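# Move one bottle from the cabinet upright onto the bench

## Task

Take exactly one bottle out of the cabinet and set it standing upright on the bench, while the other two bottles remain inside the cabinet.

## Robot and tools

Robot: two arms, left_arm and right_arm, each on its own carriage of one shared floor track. left_rail carries left_arm and is always the carriage toward +y; right_rail carries right_arm. Each arm base sits at x = 0, y = its carriage position_m, z = 0.04 m, facing +x. Each gripper has two folding fingers that point along the gripper's own +z and close along its y axis. end_effector_position is the point between the pads when shut. The fingertips extend about 33 mm past it (9 mm when wide open). A block sticks out about 10 cm toward the gripper's +x. Grip with the outer quarter of the pads, near the tips. Deeper grips can fold the fingers and hold narrow parts loosely.

Scene frame (all result positions): fixed to the table, z = 0 at the table top and up is +z, +x is where the arms face, +y is to their left. The track runs along y at x = 0 and y = 0 is its middle. The table starts at x = 0.17 m.

execute_actions(actions, cameras): runs actions in sequence. An action may have "rows", "steps", "until", and device keys left_rail / right_rail. rows: 1 to 15 rows, one per control step (1/30 s). Every row has 18 numbers in [-1, 1], always for both arms: left dx, dy, dz, rx, ry, rz, gripper position, force_limit, speed, then the same nine for the right arm. The six pose numbers are offsets, not poses. They are measured from that arm's Hand target as it stood when the action began, along that Hand target's own axes. 1.0 equals 0.6 m or 180 degrees, and rx, ry, rz form one rotation vector. All rows of one action count from the same start, but the next action starts afresh, so sending the same offset again moves further. Six zeros re-command the current Hand target. For a gentle start, ramp offsets up gradually (0.01 per row is about 0.18 m/s). Gripper position: +1 fully open (140 mm), about -0.8 pads touch, -1 closes until blocked. force_limit -1 to +1 (roughly 14 N to 58 N at a slow close). Speed -1 to +1 (about 30 to 250 mm/s); faster closes squeeze much harder. Both default to +1. To keep a gripper as it is, resend its previous three numbers; a 0 is a real command. steps: 1 to 450, default 15, at least one per row. After the last row, arms keep heading to that row's target. until: ends the action when its rail conditions hold, e.g. {"left_rail": {"position_status": ["!=", "moving"]}}, or {"all": {"status": "ended"}} / {"any": {...}}. Numbers need a comparison (=, !=, <, <=, >, >=). Rails: position_m (left -0.8 to 1.5 m, right -1.5 to 0.8 m) is an absolute place on the track. speed_m_s is 0.01 to 1. acceleration_factor is 0.1 to 1. {"stop": true} brakes. Keep carriages 0.78 m or more apart. Wait for arrival before aiming a gripper at a scene point. Any bad value rejects the whole call. An empty actions list returns images and the scene number.

move(target, speed, blend, stop_force, zero, blocking, cameras): straight-line path for each gripper. target is one 18-number row or a list of up to 15 rows, every row an offset from the same starting Hand targets, same layout and scale as above. speed: m/s, 0.002 to 3.2, default 0.25 (turn rate up to twice that in rad/s). blend: corner rounding in m, default 0 (stop at each point). stop_force: 4 to 120 N, shared by both arms; an arm ends its path when its wrist sensor feels that much push. Do not rely on it while the gripper turns or to detect light pushes. zero (default true) re-zeros before the move. blocking=false returns early (not allowed with stop_force). The whole path is capped at 10 s. It does not avoid obstacles. The result adds a "move:" line with done, off_target, moving, held or fault, and limits such as paced or held.

wait(seconds 0 to 10): lets time pass with commands held. stop(): brakes a running move. zoom_image(camera, region [x0, y0, x1, y1] pixels, at most 504 by 504) enlarges the latest image. zero_wrist_force(arm: left_arm or right_arm). finished_scene(scene 1 or 2): ends the scene permanently; call it only when the bottle stands on the bench unaided.

Cameras: cam_high, cam_front, cam_side, cam_left_wrist, cam_right_wrist, each 672x504.

Results: end_effector_position (m), end_effector_quat_wxyz, velocities; Hand target (the base for the next offsets); Joint positions (rail m, then six joints in rad); joint torques; Wrist force/torque in the gripper's own axes. object_status: 0 moving, 1 blocked while opening, 2 blocked while closing (a grip), 3 reached the command or pads met. position_measured counts: 3 open, about 139 at 60 mm, 200 at 20 mm, 230 pads touching. Rail position_status: moving, done, contact_stop, time_out, stopped, stopped_with_arm, stopped_for_other_arm, stopped_for_other_carriage; position_answer taken or not_taken.

Avoid: anything falling off the table, onto the track or onto the strip beside it (task fails); dropping or flinging the bottle; hard impacts. Contact between the two arms can end the scene. A contact force near 150 N or excessive joint torque triggers a 10 s arm fault. Poses just beyond a firm surface can fault a stiff arm. Commanded orientation is clipped to 32 degrees from the current one per step. Holding loads or stretching long heats motors (fault at 85 °C). Go around an arm's own base instead of close past it.

Each tool is called after "Call:" as name(argument=value, ...), one argument or row to a line, values as JSON.

## Session

Call:
execute_actions(
  actions=[],
)

Scene clock: 0.00 s.
left_arm: end_effector_position=(+0.3563, +1.0746, +0.5790) position_measured=3 object_status=3 end_effector_quat_wxyz=(+0.000, +0.000, +1.000, +0.000) | right_arm: end_effector_position=(+0.3563, -1.0343, +0.5790) position_measured=3 object_status=3 end_effector_quat_wxyz=(+0.000, +0.000, +1.000, +0.000)
Joint positions: left_arm=[0.996 -0.28 -2.157 1.821 -1.235 -1.571 -0.28] | right_arm=[-1.113 -0.281 -2.157 1.821 -1.235 -1.571 -0.28]
Joint velocities: within noise
Joint torques (N m): no reading
Wrist force (N): no reading
Wrist torque (N m): no reading
Wrist force, peak (N): no reading
Hand target: left_arm +0.3563, +1.0746, +0.5790; +0.000, +0.000, +1.000, +0.000 | right_arm +0.3563, -1.0343, +0.5790; +0.000, +0.000, +1.000, +0.000
Tool commands: left_gripper/position=+1.0 left_gripper/force_limit=+1.0 left_gripper/speed=+1.0 right_gripper/position=+1.0 right_gripper/force_limit=+1.0 right_gripper/speed=+1.0
left_rail: position_m=0.996 position_status=done
right_rail: position_m=-1.113 position_status=done

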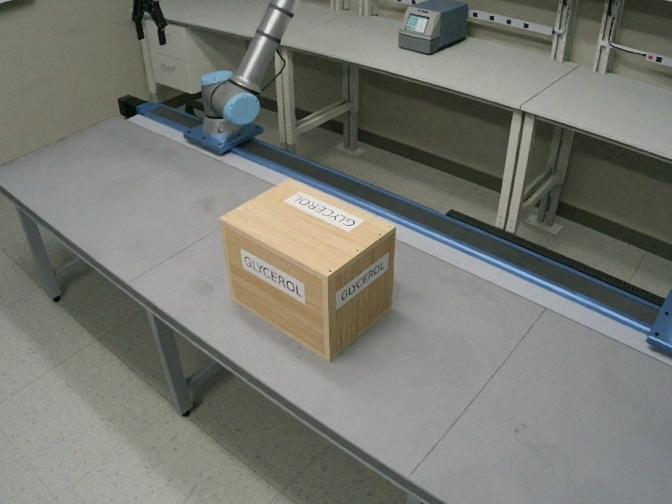

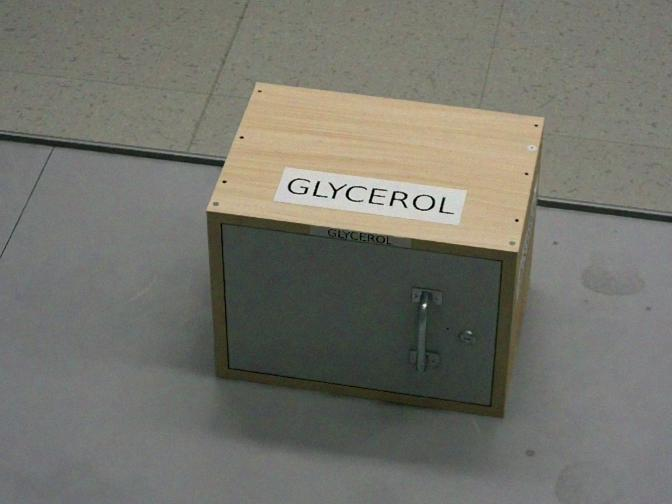

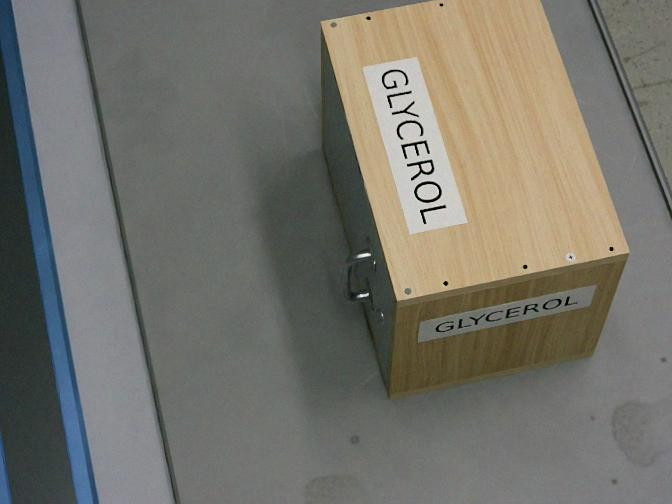

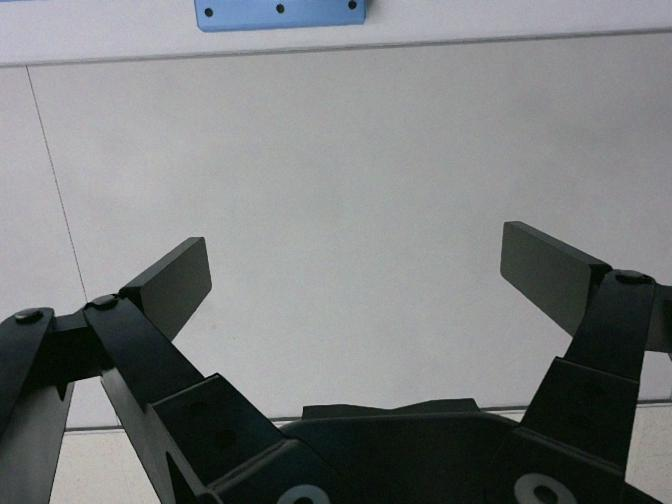

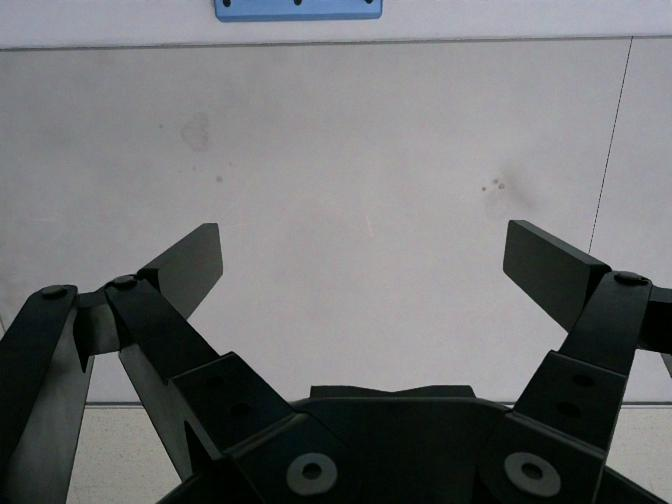

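Call:
zoom_image(
  camera="cam_front",
  region=[380, 240, 540, 420],
)

Call:
zoom_image(
  camera="cam_side",
  region=[310, 220, 450, 410],
)

Call:
zoom_image(
  camera="cam_front",
  region=[200, 200, 400, 400],
)

Scaled by 2.800.

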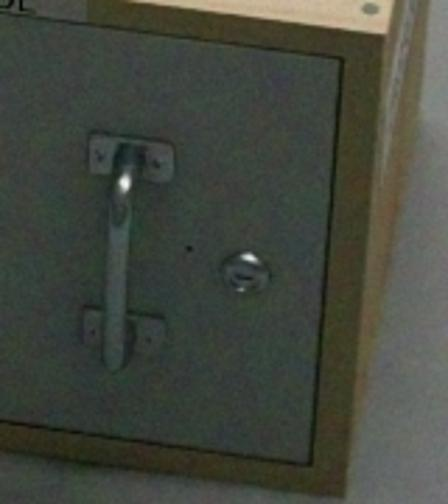

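Scaled by 2.653.

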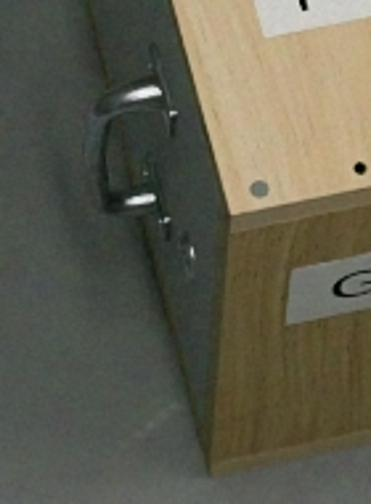

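Scaled by 2.520.

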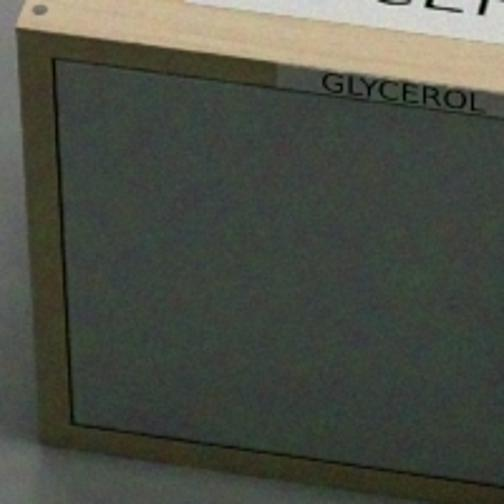

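Call:
execute_actions(
  actions=[
    {"left_rail":{"position_m":0.8},"steps":200,"until":{"left_rail":{"position_status":["!=","moving"]}}},
  ],
)

Call:
move(
  target=[
    [-0.07,-0.7,0.13,0,-0.5,0,1,-1,-0.5,0,0,0,0,0,0,1,1,1],
  ],
  speed=0.35,
)

Scene clock: 30.03 s.
left_arm: end_effector_position=(+0.3563, +0.8786, +0.5790) position_measured=3 object_status=3 end_effector_quat_wxyz=(+0.000, +0.000, +1.000, +0.000) | right_arm: end_effector_position=(+0.3563, -1.0343, +0.5790) position_measured=3 object_status=3 end_effector_quat_wxyz=(+0.000, +0.000, +1.000, +0.000)
Joint positions: left_arm=[0.8 -0.28 -2.157 1.821 -1.235 -1.571 -0.281] | right_arm=[-1.113 -0.281 -2.157 1.821 -1.235 -1.571 -0.28]
Joint torques (N m): left_arm=[-0.45 -1.23 -50.6 -5.23 -0.17 -0.48] | right_arm=[1.61 1.34 -46.92 -4.97 -0.45 -0.34]
Wrist force (N): left_arm=[-0.1 -0.2 0.2] | right_arm=[0.1 0.3 0.1]
Wrist torque (N m): left_arm=[-0.05 0.01 -0.01] | right_arm=[0.08 -0.04 0.01]
Wrist force, peak (N): left_arm=[-0.4 -1.8 0.5] | right_arm=[0.9 0.4 -0.4]
Hand target: left_arm +0.3563, +0.8786, +0.5790; +0.000, +0.000, +1.000, +0.000 | right_arm +0.3563, -1.0343, +0.5790; +0.000, +0.000, +1.000, +0.000
Tool commands: left_gripper/position=+1.0 left_gripper/force_limit=+1.0 left_gripper/speed=+1.0 right_gripper/position=+1.0 right_gripper/force_limit=+1.0 right_gripper/speed=+1.0
left_rail: position_m=0.800 position_status=done
right_rail: position_m=-1.113 position_status=done

Scene clock: 33.37 s.
left_arm: end_effector_position=(+0.3983, +0.4586, +0.5010) position_measured=3 object_status=3 end_effector_quat_wxyz=(+0.707, +0.000, +0.707, +0.000) | right_arm: end_effector_position=(+0.3563, -1.0343, +0.5790) position_measured=3 object_status=3 end_effector_quat_wxyz=(+0.000, +0.000, +1.000, +0.000)
Joint positions: left_arm=[0.8 -1.93 -1.99 2.273 -0.283 -0.359 -3.141] | right_arm=[-1.113 -0.281 -2.157 1.821 -1.235 -1.571 -0.28]
Joint torques (N m): left_arm=[12.67 3.49 -57.41 3.87 2.1 -2.72] | right_arm=[1.6 0.96 -46.8 -5.13 -0.47 -0.34]
Wrist force (N): left_arm=[1.7 1.8 -0.2] | right_arm=[0.8 -0.2 -0.4]
Wrist torque (N m): left_arm=[0.93 -0.56 0.49] | right_arm=[-0.04 -0.18 0.01]
Wrist force, peak (N): left_arm=[2.3 2.0 -0.1] | right_arm=[0.9 0.2 -0.4]
Hand target: left_arm +0.3983, +0.4586, +0.5010; +0.707, +0.000, +0.707, +0.000 | right_arm +0.3563, -1.0343, +0.5790; +0.000, +0.000, +1.000, +0.000
Off the commanded pose: left_arm 0.000 m, 0 deg | right_arm 0.000 m, 0 deg.
left_rail: position_m=0.800 position_status=done
right_rail: position_m=-1.113 position_status=done
move: done

Call:
move(
  target=[0.6,-0.954,-0.12,0,0,0.5,0,-1,-0.5,0,0,0,0,0,0,1,1,1],
  speed=0.3,
  cameras=["cam_front","cam_left_wrist"],
)

Scene clock: 51.97 s.
left_arm: end_effector_position=(+0.3264, -0.1139, +0.1411) position_measured=129 object_status=3 end_effector_quat_wxyz=(+0.500, +0.500, +0.500, +0.500) | right_arm: end_effector_position=(+0.3563, -1.0343, +0.5790) position_measured=3 object_status=3 end_effector_quat_wxyz=(+0.000, +0.000, +1.000, +0.000)
Joint positions: left_arm=[0.8 -1.778 -0.725 1.42 -0.694 -0.207 -1.572] | right_arm=[-1.113 -0.281 -2.157 1.821 -1.235 -1.571 -0.28]
Joint torques (N m): left_arm=[11.83 -104.68 -24.54 -3.64 -2.37 2.05] | right_arm=[0.46 1.21 -47.29 -4.87 -0.38 -0.31]
Wrist force (N): left_arm=[1.6 0.3 0.6] | right_arm=[0.2 0.4 -0.2]
Wrist torque (N m): left_arm=[0.47 -0.56 -0.06] | right_arm=[0.08 -0.05 0.00]
Wrist force, peak (N): left_arm=[1.4 3.6 0.3] | right_arm=[0.6 0.3 -0.7]
Hand target: left_arm +0.3264, -0.1139, +0.1410; +0.500, +0.500, +0.500, +0.500 | right_arm +0.3563, -1.0343, +0.5790; +0.000, +0.000, +1.000, +0.000
Off the commanded pose: left_arm 0.000 m, 0 deg | right_arm 0.000 m, 0 deg.
left_rail: position_m=0.800 position_status=done
right_rail: position_m=-1.113 position_status=done
move: done
camera_calibration:
cam_left_wrist: T_world_to_cam=[[-0.00761178, -0.0533873, 0.998545, -0.135117], [-0.296228, -0.953632, -0.0532441, 0.000483732], [0.955087, -0.296202, -0.00855595, -0.167934], [0, 0, 0, 1]] pos_world=[0.159506, -0.0564946, 0.133509]
Images, in order (width x height): cam_front 672x504, cam_left_wrist 672x504.

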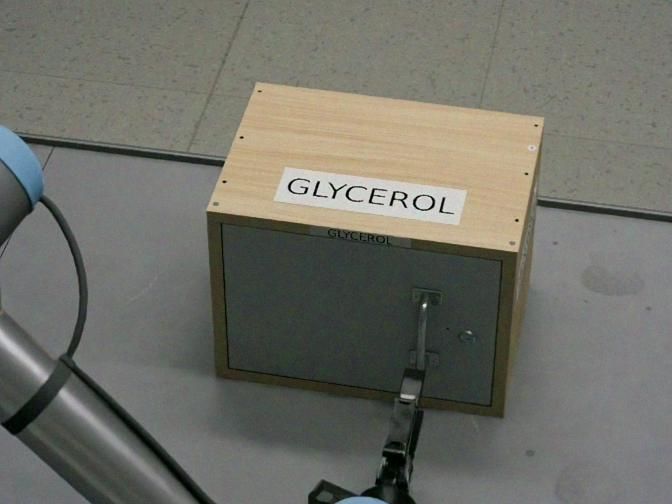

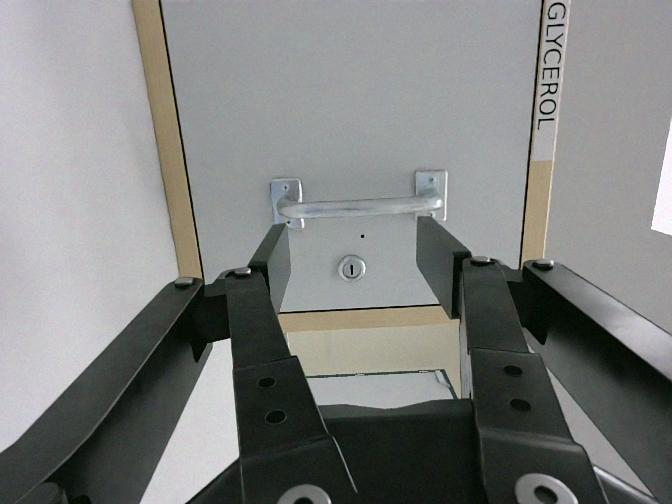

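Call:
move(
  target=[
    [0.003,0.007,0.02,0,0,0.5,0,-1,-0.5,0,0,0,0,0,0,1,1,1],
    [0.003,0.007,0.131,0,0,0.5,0,-1,-0.5,0,0,0,0,0,0,1,1,1],
  ],
  speed=[0.25,0.08],
  stop_force=15,
  cameras=["cam_front","cam_left_wrist","cam_side"],
)

Scene clock: 65.00 s.
left_arm: end_effector_position=(+0.4050, -0.1120, +0.1452) position_measured=129 object_status=3 end_effector_quat_wxyz=(+0.000, +0.707, +0.000, +0.707) | right_arm: end_effector_position=(+0.3563, -1.0343, +0.5790) position_measured=3 object_status=3 end_effector_quat_wxyz=(+0.000, +0.000, +1.000, +0.000)
Joint positions: left_arm=[0.8 -1.692 -0.729 1.419 -0.689 -0.121 -0.001] | right_arm=[-1.113 -0.281 -2.157 1.821 -1.235 -1.571 -0.28]
Joint torques (N m): left_arm=[11.49 -87.08 -42.21 -3.81 1.76 1.89] | right_arm=[1.92 0.27 -47.24 -4.86 -0.33 -0.51]
Wrist force (N): left_arm=[-1.0 0.6 0.3] | right_arm=[0.5 0.5 0.0]
Wrist torque (N m): left_arm=[0.31 0.16 -0.62] | right_arm=[0.12 -0.11 0.00]
Wrist force, peak (N): left_arm=[2.1 0.6 0.3] | right_arm=[0.4 0.6 -0.5]
Hand target: left_arm +0.4050, -0.1120, +0.1452; +0.000, +0.707, +0.000, +0.707 | right_arm +0.3563, -1.0343, +0.5790; +0.000, +0.000, +1.000, +0.000
Off the commanded pose: left_arm 0.000 m, 0 deg | right_arm 0.000 m, 0 deg.
left_rail: position_m=0.800 position_status=done
right_rail: position_m=-1.113 position_status=done
move: done
camera_calibration:
cam_left_wrist: T_world_to_cam=[[-0.00735012, -0.998537, -0.0535731, -0.0918506], [-0.296151, 0.0533448, -0.95365, 0.269311], [0.955113, 0.00885626, -0.29611, -0.166499], [0, 0, 0, 1]] pos_world=[0.238107, -0.104608, 0.202606]
Images, in order (width x height): cam_front 672x504, cam_side 672x504, cam_left_wrist 672x504.

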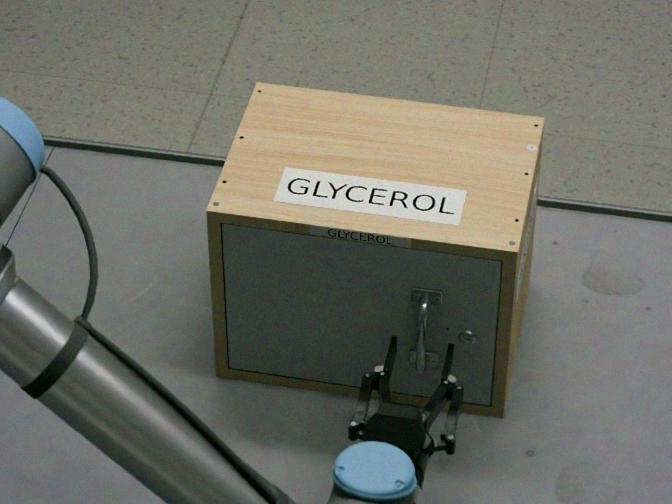

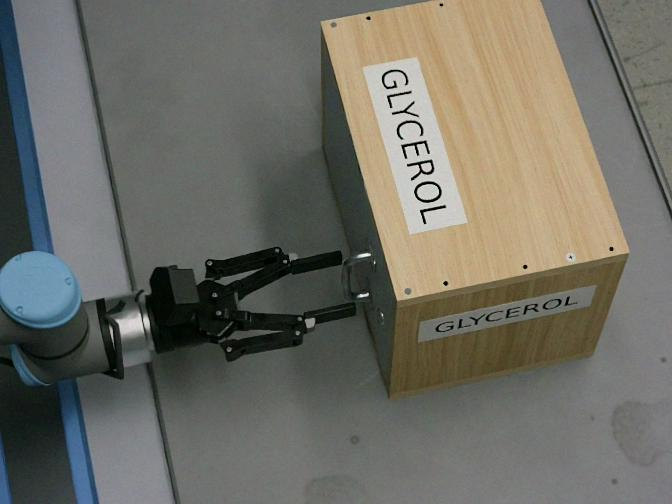

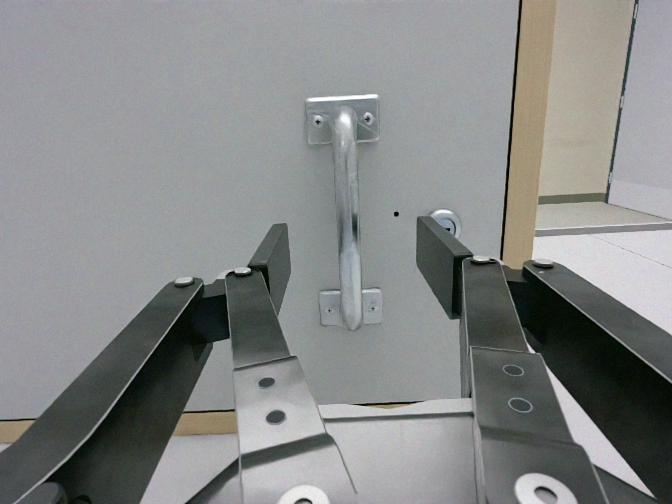

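Call:
move(
  target=[0,0,0.015,0,0,0,0,0,-1,0,0,0,0,0,0,1,1,1],
  speed=0.05,
  stop_force=12,
)

Call:
execute_actions(
  actions=[
    {"rows":[[0,0,0,0,0,0,-1,0,-1,0,0,0,0,0,0,1,1,1]],"steps":120},
  ],
  cameras=["cam_side","cam_left_wrist"],
)

Scene clock: 69.97 s.
left_arm: end_effector_position=(+0.4140, -0.1120, +0.1452) position_measured=129 object_status=3 end_effector_quat_wxyz=(+0.000, +0.707, +0.000, +0.707) | right_arm: end_effector_position=(+0.3563, -1.0343, +0.5790) position_measured=3 object_status=3 end_effector_quat_wxyz=(+0.000, +0.000, +1.000, +0.000)
Joint positions: left_arm=[0.8 -1.682 -0.728 1.417 -0.688 -0.111 -0.001] | right_arm=[-1.113 -0.281 -2.157 1.821 -1.235 -1.571 -0.28]
Joint torques (N m): left_arm=[12.42 -83.71 -49.78 3.38 2.18 -2.51] | right_arm=[1.21 -0.61 -47.84 -4.97 -0.36 -0.37]
Wrist force (N): left_arm=[-1.2 0.8 0.3] | right_arm=[0.1 0.3 -0.3]
Wrist torque (N m): left_arm=[0.36 0.23 -0.61] | right_arm=[0.08 -0.03 0.00]
Wrist force, peak (N): left_arm=[-1.6 0.8 0.6] | right_arm=[0.9 0.1 -0.5]
Hand target: left_arm +0.4140, -0.1120, +0.1452; +0.000, +0.707, +0.000, +0.707 | right_arm +0.3563, -1.0343, +0.5790; +0.000, +0.000, +1.000, +0.000
Off the commanded pose: left_arm 0.000 m, 0 deg | right_arm 0.000 m, 0 deg.
left_rail: position_m=0.800 position_status=done
right_rail: position_m=-1.113 position_status=done
move: done

Scene clock: 74.17 s.
left_arm: end_effector_position=(+0.4140, -0.1120, +0.1452) position_measured=215 object_status=2 end_effector_quat_wxyz=(+0.000, +0.707, +0.000, +0.707) | right_arm: end_effector_position=(+0.3563, -1.0343, +0.5790) position_measured=3 object_status=3 end_effector_quat_wxyz=(+0.000, +0.000, +1.000, +0.000)
Joint positions: left_arm=[0.8 -1.682 -0.728 1.417 -0.688 -0.111 -0.001] | right_arm=[-1.113 -0.281 -2.157 1.821 -1.235 -1.571 -0.28]
Joint torques (N m): left_arm=[-23.25 -92.27 -50.85 -4.1 6.82 0.22] | right_arm=[2.84 1.28 -47.38 -4.75 -0.44 -0.41]
Wrist force (N): left_arm=[0.7 -15.8 3.9] | right_arm=[0.2 -0.1 -0.3]
Wrist torque (N m): left_arm=[0.38 0.14 -0.76] | right_arm=[-0.01 -0.04 0.01]
Wrist force, peak (N): left_arm=[1.5 -20.5 -3.8] | right_arm=[0.9 0.4 -0.5]
Hand target: left_arm +0.4140, -0.1120, +0.1452; +0.000, +0.707, +0.000, +0.707 | right_arm +0.3563, -1.0343, +0.5790; +0.000, +0.000, +1.000, +0.000
Off the commanded pose: left_arm 0.000 m, 0 deg | right_arm 0.000 m, 0 deg.
left_rail: position_m=0.800 position_status=done
right_rail: position_m=-1.113 position_status=done
camera_calibration:
cam_left_wrist: T_world_to_cam=[[-0.00735012, -0.998537, -0.0535731, -0.0917844], [-0.296151, 0.0533448, -0.95365, 0.271976], [0.955113, 0.00885626, -0.29611, -0.175095], [0, 0, 0, 1]] pos_world=[0.247107, -0.104608, 0.202606]
Images, in order (width x height): cam_side 672x504, cam_left_wrist 672x504.

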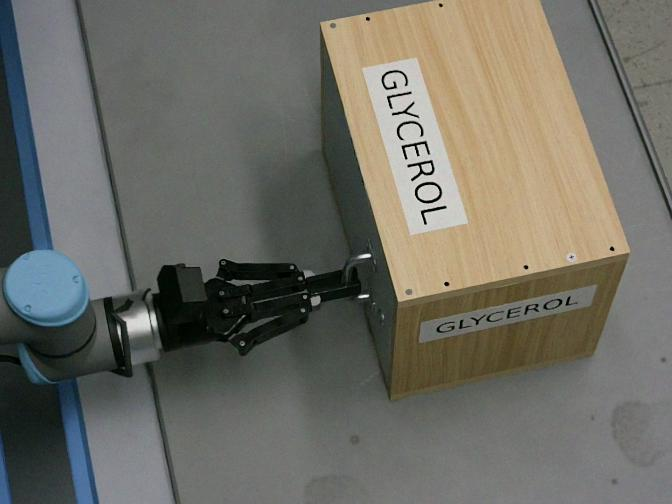

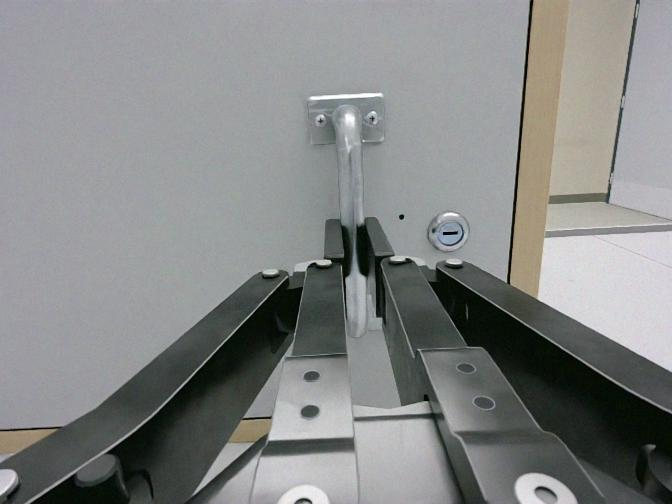

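Call:
move(
  target=[
    [0,-0.0095,-0.0388,-0.0278,0,0,-1,0,-1,0,0,0,0,0,0,1,1,1],
    [0,-0.0225,-0.0765,-0.0556,0,0,-1,0,-1,0,0,0,0,0,0,1,1,1],
  ],
  speed=0.05,
  blend=0.005,
  stop_force=40,
  cameras=["cam_side","cam_front","cam_left_wrist"],
)

Scene clock: 84.30 s.
left_arm: end_effector_position=(+0.3681, -0.0986, +0.1452) position_measured=215 object_status=2 end_effector_quat_wxyz=(+0.062, +0.704, -0.062, +0.704) | right_arm: end_effector_position=(+0.3563, -1.0343, +0.5790) position_measured=3 object_status=3 end_effector_quat_wxyz=(+0.000, +0.000, +1.000, +0.000)
Joint positions: left_arm=[0.8 -1.741 -0.814 1.592 -0.727 0.005 -0.051] | right_arm=[-1.113 -0.281 -2.157 1.821 -1.235 -1.571 -0.28]
Joint torques (N m): left_arm=[-6.51 -101.37 -18.29 -2.47 -2.03 1.9] | right_arm=[2.22 0.99 -46.97 -4.9 -0.26 -0.55]
Wrist force (N): left_arm=[-6.4 11.6 2.2] | right_arm=[0.4 0.4 -0.2]
Wrist torque (N m): left_arm=[0.11 0.10 -0.76] | right_arm=[0.09 -0.09 0.01]
Wrist force, peak (N): left_arm=[-1.5 -16.7 6.4] | right_arm=[0.9 0.4 -0.6]
Hand target: left_arm +0.3681, -0.0986, +0.1452; +0.062, +0.704, -0.062, +0.704 | right_arm +0.3563, -1.0343, +0.5790; +0.000, +0.000, +1.000, +0.000
Off the commanded pose: left_arm 0.000 m, 0 deg | right_arm 0.000 m, 0 deg.
left_rail: position_m=0.800 position_status=done
right_rail: position_m=-1.113 position_status=done
move: done
camera_calibration:
cam_left_wrist: T_world_to_cam=[[-0.180769, -0.982062, -0.0536384, -0.0131705], [-0.282656, 0.10411, -0.953555, 0.257714], [0.942034, -0.157212, -0.296406, -0.142823], [0, 0, 0, 1]] pos_world=[0.205008, -0.0622184, 0.202704]
Images, in order (width x height): cam_front 672x504, cam_side 672x504, cam_left_wrist 672x504.

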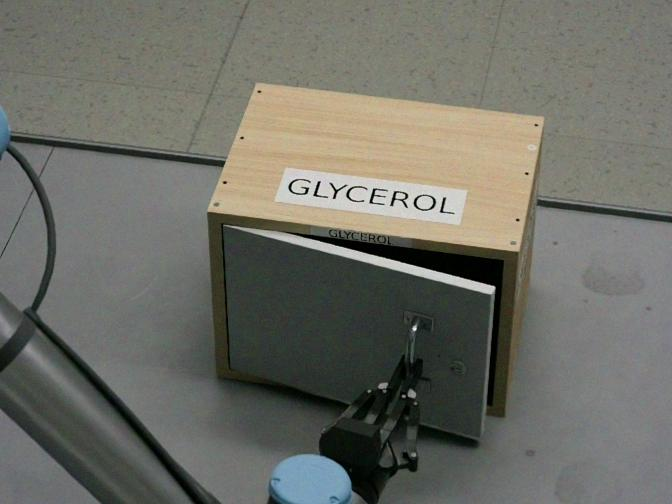

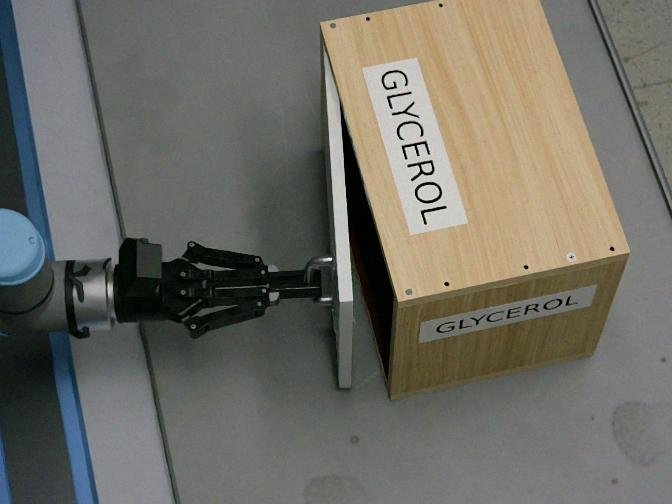

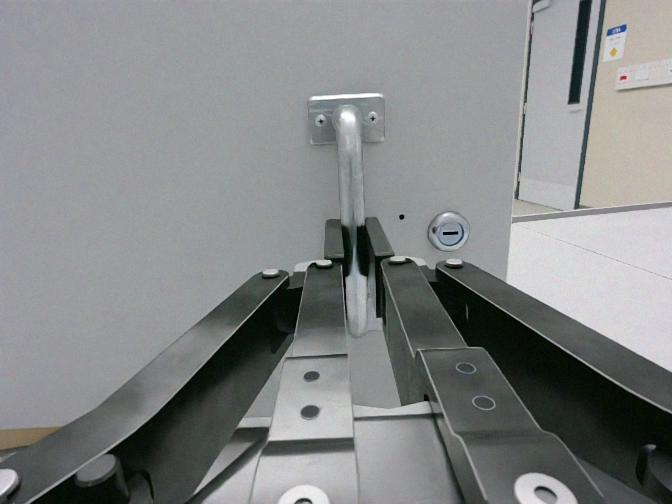

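Call:
move(
  target=[
    [0,-0.0223,-0.0767,-0.0556,0,0,-1,0,-1,0,0,0,0,0,0,1,1,1],
    [0,-0.0577,-0.148,-0.111,0,0,-1,0,-1,0,0,0,0,0,0,1,1,1],
    [0,-0.1048,-0.2123,-0.1667,0,0,-1,0,-1,0,0,0,0,0,0,1,1,1],
    [0,-0.1625,-0.267,-0.222,0,0,-1,0,-1,0,0,0,0,0,0,1,1,1],
    [0,-0.229,-0.3115,-0.278,0,0,-1,0,-1,0,0,0,0,0,0,1,1,1],
    [0,-0.302,-0.344,-0.333,0,0,-1,0,-1,0,0,0,0,0,0,1,1,1],
  ],
  speed=0.09,
  blend=0.005,
  stop_force=60,
  cameras=["cam_side","cam_front"],
)

Scene clock: 98.77 s.
left_arm: end_effector_position=(+0.1963, +0.1158, +0.1452) position_measured=215 object_status=2 end_effector_quat_wxyz=(+0.405, +0.579, -0.405, +0.579) | right_arm: end_effector_position=(+0.3563, -1.0343, +0.5790) position_measured=3 object_status=3 end_effector_quat_wxyz=(+0.000, +0.000, +1.000, +0.000)
Joint positions: left_arm=[0.8 -1.842 -1.303 2.576 -1.274 0.95 0] | right_arm=[-1.113 -0.281 -2.157 1.821 -1.235 -1.571 -0.28]
Joint torques (N m): left_arm=[3.85 -62.64 -18.67 -13.55 6.49 1.98] | right_arm=[2.73 -0.25 -47.73 -4.7 -0.38 -0.34]
Wrist force (N): left_arm=[-24.0 -10.8 4.5] | right_arm=[0.4 0.0 -0.4]
Wrist torque (N m): left_arm=[0.55 0.04 -0.75] | right_arm=[0.01 -0.09 0.00]
Wrist force, peak (N): left_arm=[-24.3 -11.1 3.7] | right_arm=[0.5 1.0 -0.3]
Hand target: left_arm +0.1963, +0.1158, +0.1452; +0.405, +0.579, -0.405, +0.579 | right_arm +0.3563, -1.0343, +0.5790; +0.000, +0.000, +1.000, +0.000
Off the commanded pose: left_arm 0.000 m, 0 deg | right_arm 0.000 m, 0 deg.
left_rail: position_m=0.800 position_status=done
right_rail: position_m=-1.113 position_status=done
move: done
Images, in order (width x height): cam_front 672x504, cam_side 672x504.

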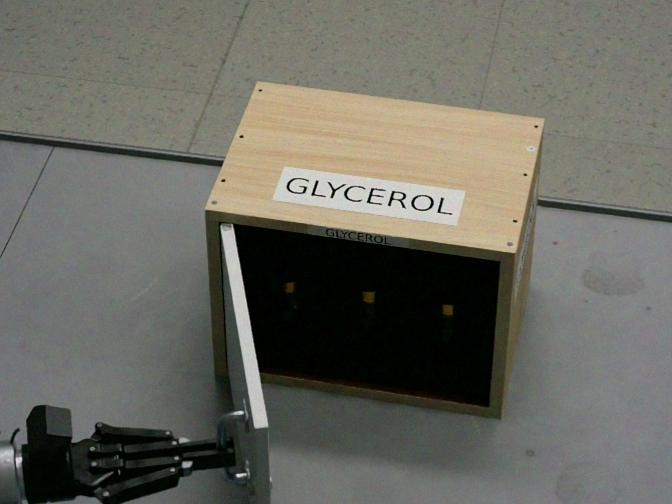

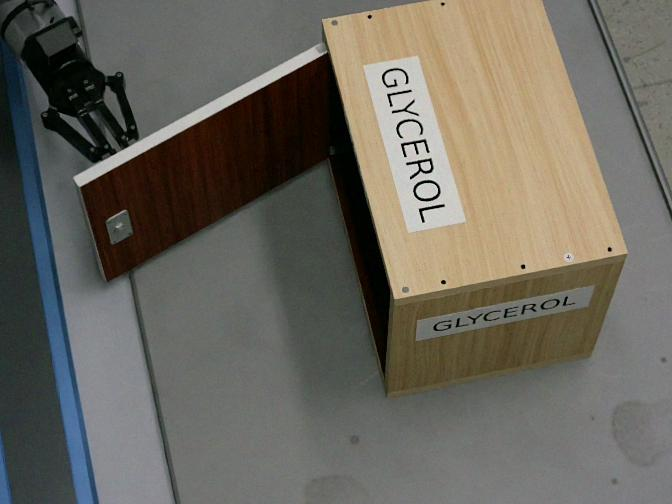

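Call:
zoom_image(
  camera="cam_front",
  region=[230, 230, 510, 420],
)

Call:
execute_actions(
  actions=[
    {"right_rail":{"position_m":-0.55},"steps":200,"until":{"right_rail":{"position_status":["!=","moving"]}}},
  ],
)

Scaled by 1.800.

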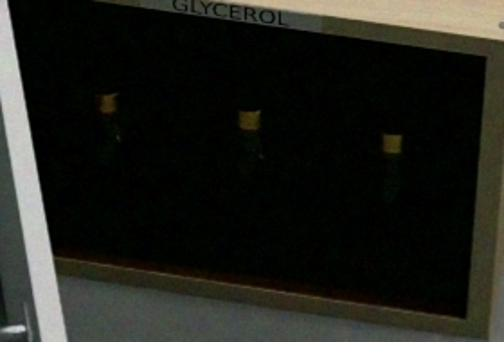

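Scene clock: 105.17 s.
left_arm: end_effector_position=(+0.1963, +0.1158, +0.1452) position_measured=215 object_status=2 end_effector_quat_wxyz=(+0.405, +0.579, -0.405, +0.579) | right_arm: end_effector_position=(+0.3563, -0.4714, +0.5790) position_measured=3 object_status=3 end_effector_quat_wxyz=(+0.000, +0.000, +1.000, +0.000)
Joint positions: left_arm=[0.8 -1.842 -1.303 2.576 -1.274 0.95 0] | right_arm=[-0.55 -0.281 -2.157 1.821 -1.235 -1.571 -0.28]
Joint torques (N m): left_arm=[4.13 -61.7 -17.72 -10.02 2.38 1.84] | right_arm=[1.83 1.04 -47.49 -4.72 -0.19 -0.41]
Wrist force (N): left_arm=[-24.6 -8.5 3.7] | right_arm=[-0.2 0.5 0.0]
Wrist torque (N m): left_arm=[0.43 0.12 -0.74] | right_arm=[0.11 0.04 0.00]
Wrist force, peak (N): left_arm=[-24.0 -11.3 4.7] | right_arm=[0.3 2.1 -0.4]
Hand target: left_arm +0.1963, +0.1158, +0.1452; +0.405, +0.579, -0.405, +0.579 | right_arm +0.3563, -0.4714, +0.5790; +0.000, +0.000, +1.000, +0.000
Tool commands: left_gripper/position=-1.0 left_gripper/force_limit=+0.0 left_gripper/speed=-1.0 right_gripper/position=+1.0 right_gripper/force_limit=+1.0 right_gripper/speed=+1.0
Off the commanded pose: left_arm 0.000 m, 0 deg | right_arm 0.000 m, 0 deg.
left_rail: position_m=0.800 position_status=done
right_rail: position_m=-0.550 position_status=done

Call:
move(
  target=[0,0,0,0,0,0,-1,0,-1,0.05,0.452,0.13,0,-0.5,0,1,1,1],
  speed=0.3,
)

Scene clock: 112.20 s.
left_arm: end_effector_position=(+0.1963, +0.1158, +0.1452) position_measured=215 object_status=2 end_effector_quat_wxyz=(+0.405, +0.579, -0.405, +0.579) | right_arm: end_effector_position=(+0.3263, -0.2002, +0.5010) position_measured=3 object_status=3 end_effector_quat_wxyz=(+0.707, +0.000, +0.707, +0.000)
Joint positions: left_arm=[0.8 -1.842 -1.303 2.576 -1.274 0.95 0] | right_arm=[-0.55 1.091 -1.65 2.557 -4.049 -2.662 0]
Joint torques (N m): left_arm=[2.43 -61.13 -17.03 -9.73 2.44 2.04] | right_arm=[-12.56 -11.22 -41.82 -5.77 3.6 -2.4]
Wrist force (N): left_arm=[-24.3 -8.4 4.1] | right_arm=[-2.9 -1.8 1.3]
Wrist torque (N m): left_arm=[0.38 0.05 -0.74] | right_arm=[-0.41 0.76 0.25]
Wrist force, peak (N): left_arm=[-24.6 -8.9 4.3] | right_arm=[-3.1 -1.8 2.0]
Hand target: left_arm +0.1963, +0.1158, +0.1452; +0.405, +0.579, -0.405, +0.579 | right_arm +0.3263, -0.2002, +0.5010; +0.707, +0.000, +0.707, +0.000
Off the commanded pose: left_arm 0.000 m, 0 deg | right_arm 0.000 m, 0 deg.
left_rail: position_m=0.800 position_status=done
right_rail: position_m=-0.550 position_status=done
move: done

Call:
move(
  target=[
    [0,0,0,0,0,0,-1,0,-1,0.25,0.06,-0.03,0,0,0.45,1,1,1],
    [0,0,0,0,0,0,-1,0,-1,0.5,0.117,-0.05,0,0,1,1,1,1],
  ],
  speed=0.3,
  blend=0.03,
  cameras=["cam_right_wrist","cam_side","cam_high"],
)

Scene clock: 117.37 s.
left_arm: end_effector_position=(+0.1963, +0.1158, +0.1452) position_measured=215 object_status=2 end_effector_quat_wxyz=(+0.405, +0.579, -0.405, +0.579) | right_arm: end_effector_position=(+0.3156, -0.1791, +0.4123) position_measured=3 object_status=3 end_effector_quat_wxyz=(+0.648, +0.284, +0.646, +0.285)
Joint positions: left_arm=[0.8 -1.842 -1.303 2.576 -1.274 0.95 0] | right_arm=[-0.55 1.15 -1.378 2.569 -4.341 -2.72 0.82]
Joint torques (N m): left_arm=[3.2 -60.21 -18.95 -9.74 2.51 2.14] | right_arm=[-12.8 -48.25 -5.56 2.63 3.57 -2.65]
Wrist force (N): left_arm=[-24.2 -8.5 3.9] | right_arm=[-2.3 -1.8 2.0]
Wrist torque (N m): left_arm=[0.36 0.03 -0.75] | right_arm=[-0.45 0.63 0.21]
Wrist force, peak (N): left_arm=[-24.6 -8.6 4.1] | right_arm=[-2.8 -1.9 2.6]
Hand target: left_arm +0.1963, +0.1158, +0.1452; +0.405, +0.579, -0.405, +0.579 | right_arm +0.3156, -0.1791, +0.4124; +0.648, +0.284, +0.646, +0.285 (not the last commanded pose)
Off the commanded pose: left_arm 0.000 m, 0 deg | right_arm 0.218 m, 133 deg.
left_rail: position_m=0.800 position_status=done
right_rail: position_m=-0.550 position_status=done
move: held (right_arm; a check stopped the path); path passed 0 of 2 targets; limits=held
pose unreachable (right arm): on one or more control steps of this call, first in action 0 (counted from 0), this arm could not follow its commanded pose, so it was not sent that pose on those steps. It may still have moved: this result reports where it is.
cause: moving toward the commanded pose would bring two parts of the arm too close to each other (its gripper and another part of the arm, with joints 5 (wrist 1) to 7 (wrist 3) between them, 4 mm apart when it was first held).
camera_calibration:
cam_right_wrist: T_world_to_cam=[[0.00195526, 0.667661, 0.744463, -0.177979], [-0.322651, -0.704228, 0.632424, -0.285636], [0.946516, -0.241438, 0.214044, -0.248703], [0, 0, 0, 1]] pos_world=[0.143589, -0.142369, 0.366376]
Images, in order (width x height): cam_high 672x504, cam_side 672x504, cam_right_wrist 672x504.

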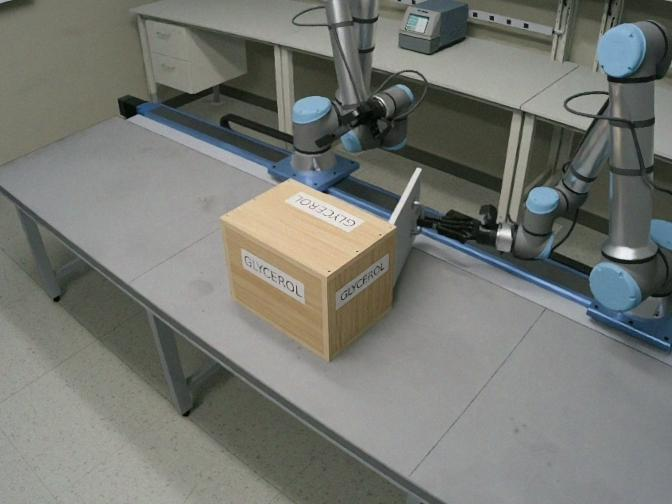

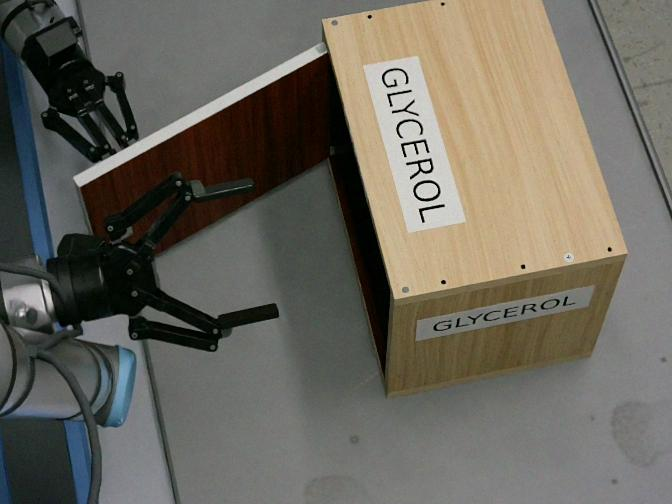

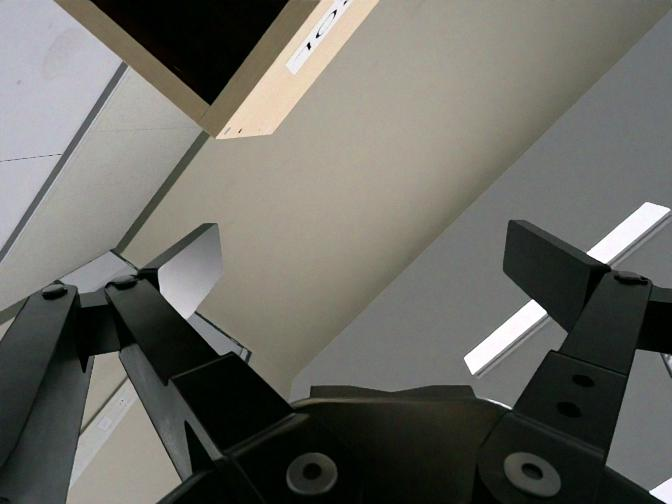

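Call:
execute_actions(
  actions=[
    {"right_rail":{"position_m":-0.38},"steps":200,"until":{"right_rail":{"position_status":["!=","moving"]}}},
  ],
)

Call:
move(
  target=[
    [0,0,0,0,0,0,-1,0,-1,-0.147,-0.135,0.025,0,0,0,1,1,1],
    [0,0,0,0,0,0,-1,0,-1,0.09,-0.393,0.025,0,0,0.736,1,1,1],
  ],
  speed=0.3,
  cameras=["cam_right_wrist","cam_side"],
)

Scene clock: 134.57 s.
left_arm: end_effector_position=(+0.1963, +0.1158, +0.1452) position_measured=215 object_status=2 end_effector_quat_wxyz=(+0.405, +0.579, -0.405, +0.579) | right_arm: end_effector_position=(+0.3156, -0.0092, +0.4123) position_measured=3 object_status=3 end_effector_quat_wxyz=(+0.648, +0.284, +0.646, +0.285)
Joint positions: left_arm=[0.8 -1.842 -1.303 2.576 -1.274 0.95 0] | right_arm=[-0.38 1.15 -1.379 2.569 -4.341 -2.72 0.82]
Joint torques (N m): left_arm=[3.32 -63.06 -19.04 -9.41 2.74 1.84] | right_arm=[-7.13 -26.22 -26.47 -2.82 1.81 -2.52]
Wrist force (N): left_arm=[-23.8 -8.4 3.8] | right_arm=[-2.3 -1.4 2.2]
Wrist torque (N m): left_arm=[0.38 -0.04 -0.74] | right_arm=[-0.37 0.64 0.21]
Wrist force, peak (N): left_arm=[-24.8 -8.3 4.3] | right_arm=[-3.3 -2.9 1.6]
Hand target: left_arm +0.1963, +0.1158, +0.1452; +0.405, +0.579, -0.405, +0.579 | right_arm +0.3156, -0.0092, +0.4124; +0.648, +0.284, +0.646, +0.285 (not the last commanded pose)
Tool commands: left_gripper/position=-1.0 left_gripper/force_limit=+0.0 left_gripper/speed=-1.0 right_gripper/position=+1.0 right_gripper/force_limit=+1.0 right_gripper/speed=+1.0
Off the commanded pose: left_arm 0.000 m, 0 deg | right_arm 0.218 m, 133 deg.
left_rail: position_m=0.800 position_status=done
right_rail: position_m=-0.380 position_status=done

Scene clock: 137.30 s.
left_arm: end_effector_position=(+0.1963, +0.1158, +0.1452) position_measured=215 object_status=2 end_effector_quat_wxyz=(+0.405, +0.579, -0.405, +0.579) | right_arm: end_effector_position=(+0.3308, -0.1290, +0.3659) position_measured=3 object_status=3 end_effector_quat_wxyz=(+0.554, +0.438, +0.557, +0.437)
Joint positions: left_arm=[0.8 -1.842 -1.303 2.576 -1.274 0.95 0] | right_arm=[-0.38 0.842 -1.344 2.841 -4.632 -2.412 1.34]
Joint torques (N m): left_arm=[3.55 -61.49 -18.74 -9.49 2.32 2.03] | right_arm=[-9.2 -38.03 -17.85 1.85 3.07 -2.26]
Wrist force (N): left_arm=[-23.9 -8.2 4.3] | right_arm=[-1.2 -1.3 1.6]
Wrist torque (N m): left_arm=[0.42 -0.03 -0.74] | right_arm=[-0.32 0.43 0.07]
Wrist force, peak (N): left_arm=[-24.7 -8.6 4.3] | right_arm=[-3.3 -2.9 2.0]
Hand target: left_arm +0.1963, +0.1158, +0.1452; +0.405, +0.579, -0.405, +0.579 | right_arm +0.3308, -0.1290, +0.3660; +0.554, +0.438, +0.557, +0.437 (not the last commanded pose)
Off the commanded pose: left_arm 0.000 m, 0 deg | right_arm 0.164 m, 103 deg.
left_rail: position_m=0.800 position_status=done
right_rail: position_m=-0.380 position_status=done
move: held (right_arm; a check stopped the path); path passed 1 of 2 targets; limits=held
pose unreachable (right arm): on one or more control steps of this call, first in action 0 (counted from 0), this arm could not follow its commanded pose, so it was not sent that pose on those steps. It may still have moved: this result reports where it is.
cause: moving toward the commanded pose would bring two parts of the arm too close to each other (its gripper and another part of the arm, with joints 5 (wrist 1) to 7 (wrist 3) between them, 6 mm apart when it was first held).
camera_calibration:
cam_right_wrist: T_world_to_cam=[[0.00953605, 0.22311, 0.974747, -0.321052], [-0.319218, -0.923107, 0.214413, -0.0924478], [0.947633, -0.313201, 0.0624178, -0.195162], [0, 0, 0, 1]] pos_world=[0.158493, -0.0748344, 0.344948]
Images, in order (width x height): cam_side 672x504, cam_right_wrist 672x504.

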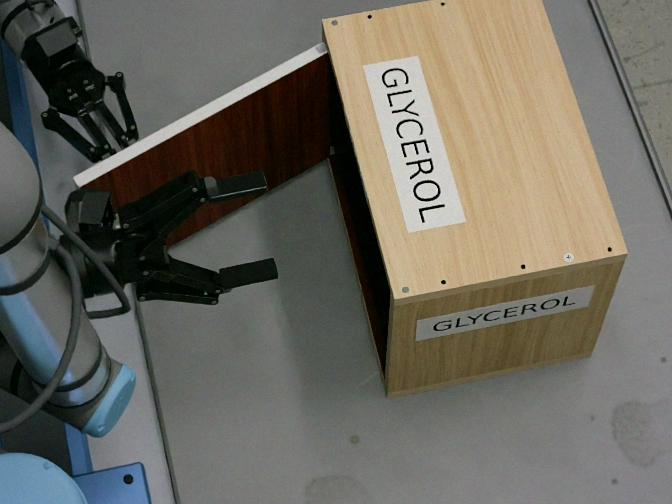

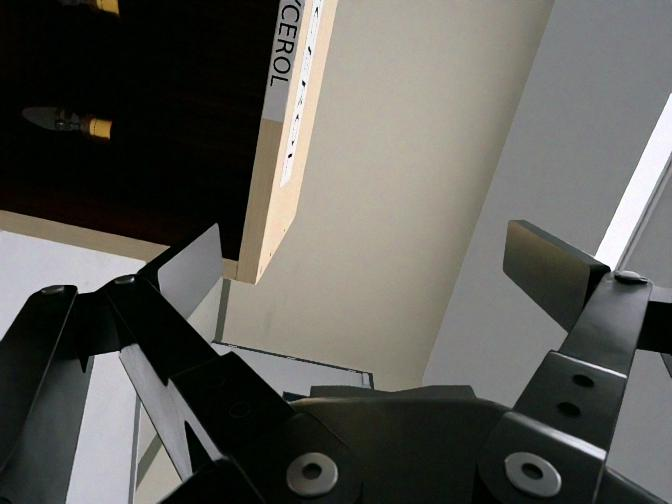

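Call:
zoom_image(
  camera="cam_right_wrist",
  region=[0, 0, 240, 280],
)

Call:
move(
  target=[
    [0,0,0,0,0,0,-1,0,-1,0,0,0,0,0,-0.426,1,1,1],
  ],
  speed=0.3,
  cameras=["cam_right_wrist"],
)

Scaled by 1.800.

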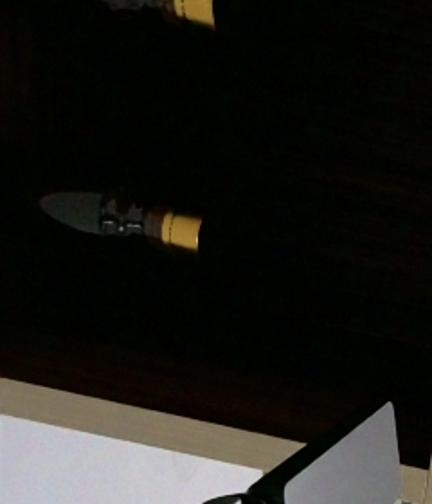

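Scene clock: 143.43 s.
left_arm: end_effector_position=(+0.1963, +0.1158, +0.1452) position_measured=215 object_status=2 end_effector_quat_wxyz=(+0.405, +0.579, -0.405, +0.579) | right_arm: end_effector_position=(+0.3308, -0.1290, +0.3660) position_measured=3 object_status=3 end_effector_quat_wxyz=(+0.705, -0.002, +0.709, -0.001)
Joint positions: left_arm=[0.8 -1.842 -1.303 2.576 -1.274 0.95 0] | right_arm=[-0.38 0.842 -1.344 2.841 -4.632 -2.412 0.001]
Joint torques (N m): left_arm=[2.68 -63.71 -18.72 -9.54 2.11 1.97] | right_arm=[-13.09 -13.48 -17.51 -6.49 3.37 -2.54]
Wrist force (N): left_arm=[-23.9 -8.4 4.2] | right_arm=[-2.2 -1.8 1.1]
Wrist torque (N m): left_arm=[0.39 -0.03 -0.75] | right_arm=[-0.43 0.58 0.26]
Wrist force, peak (N): left_arm=[-24.7 -8.4 4.3] | right_arm=[-2.7 -2.4 1.6]
Hand target: left_arm +0.1963, +0.1158, +0.1452; +0.405, +0.579, -0.405, +0.579 | right_arm +0.3308, -0.1290, +0.3660; +0.705, -0.002, +0.709, -0.001
Off the commanded pose: left_arm 0.000 m, 0 deg | right_arm 0.000 m, 0 deg.
left_rail: position_m=0.800 position_status=done
right_rail: position_m=-0.380 position_status=done
move: done
camera_calibration:
cam_right_wrist: T_world_to_cam=[[0.00442195, 0.999962, 0.00749881, 0.134799], [-0.316771, -0.00571198, 0.948485, -0.24359], [0.948492, -0.00656956, 0.316734, -0.248977], [0, 0, 0, 1]] pos_world=[0.158394, -0.137821, 0.30889]
Images, in order (width x height): cam_right_wrist 672x504.

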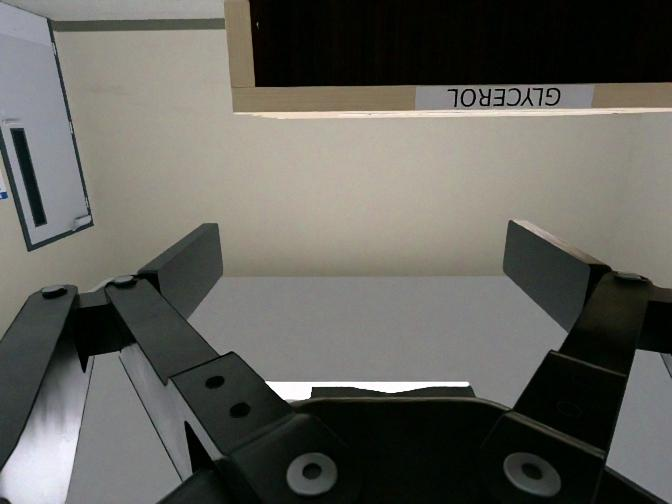

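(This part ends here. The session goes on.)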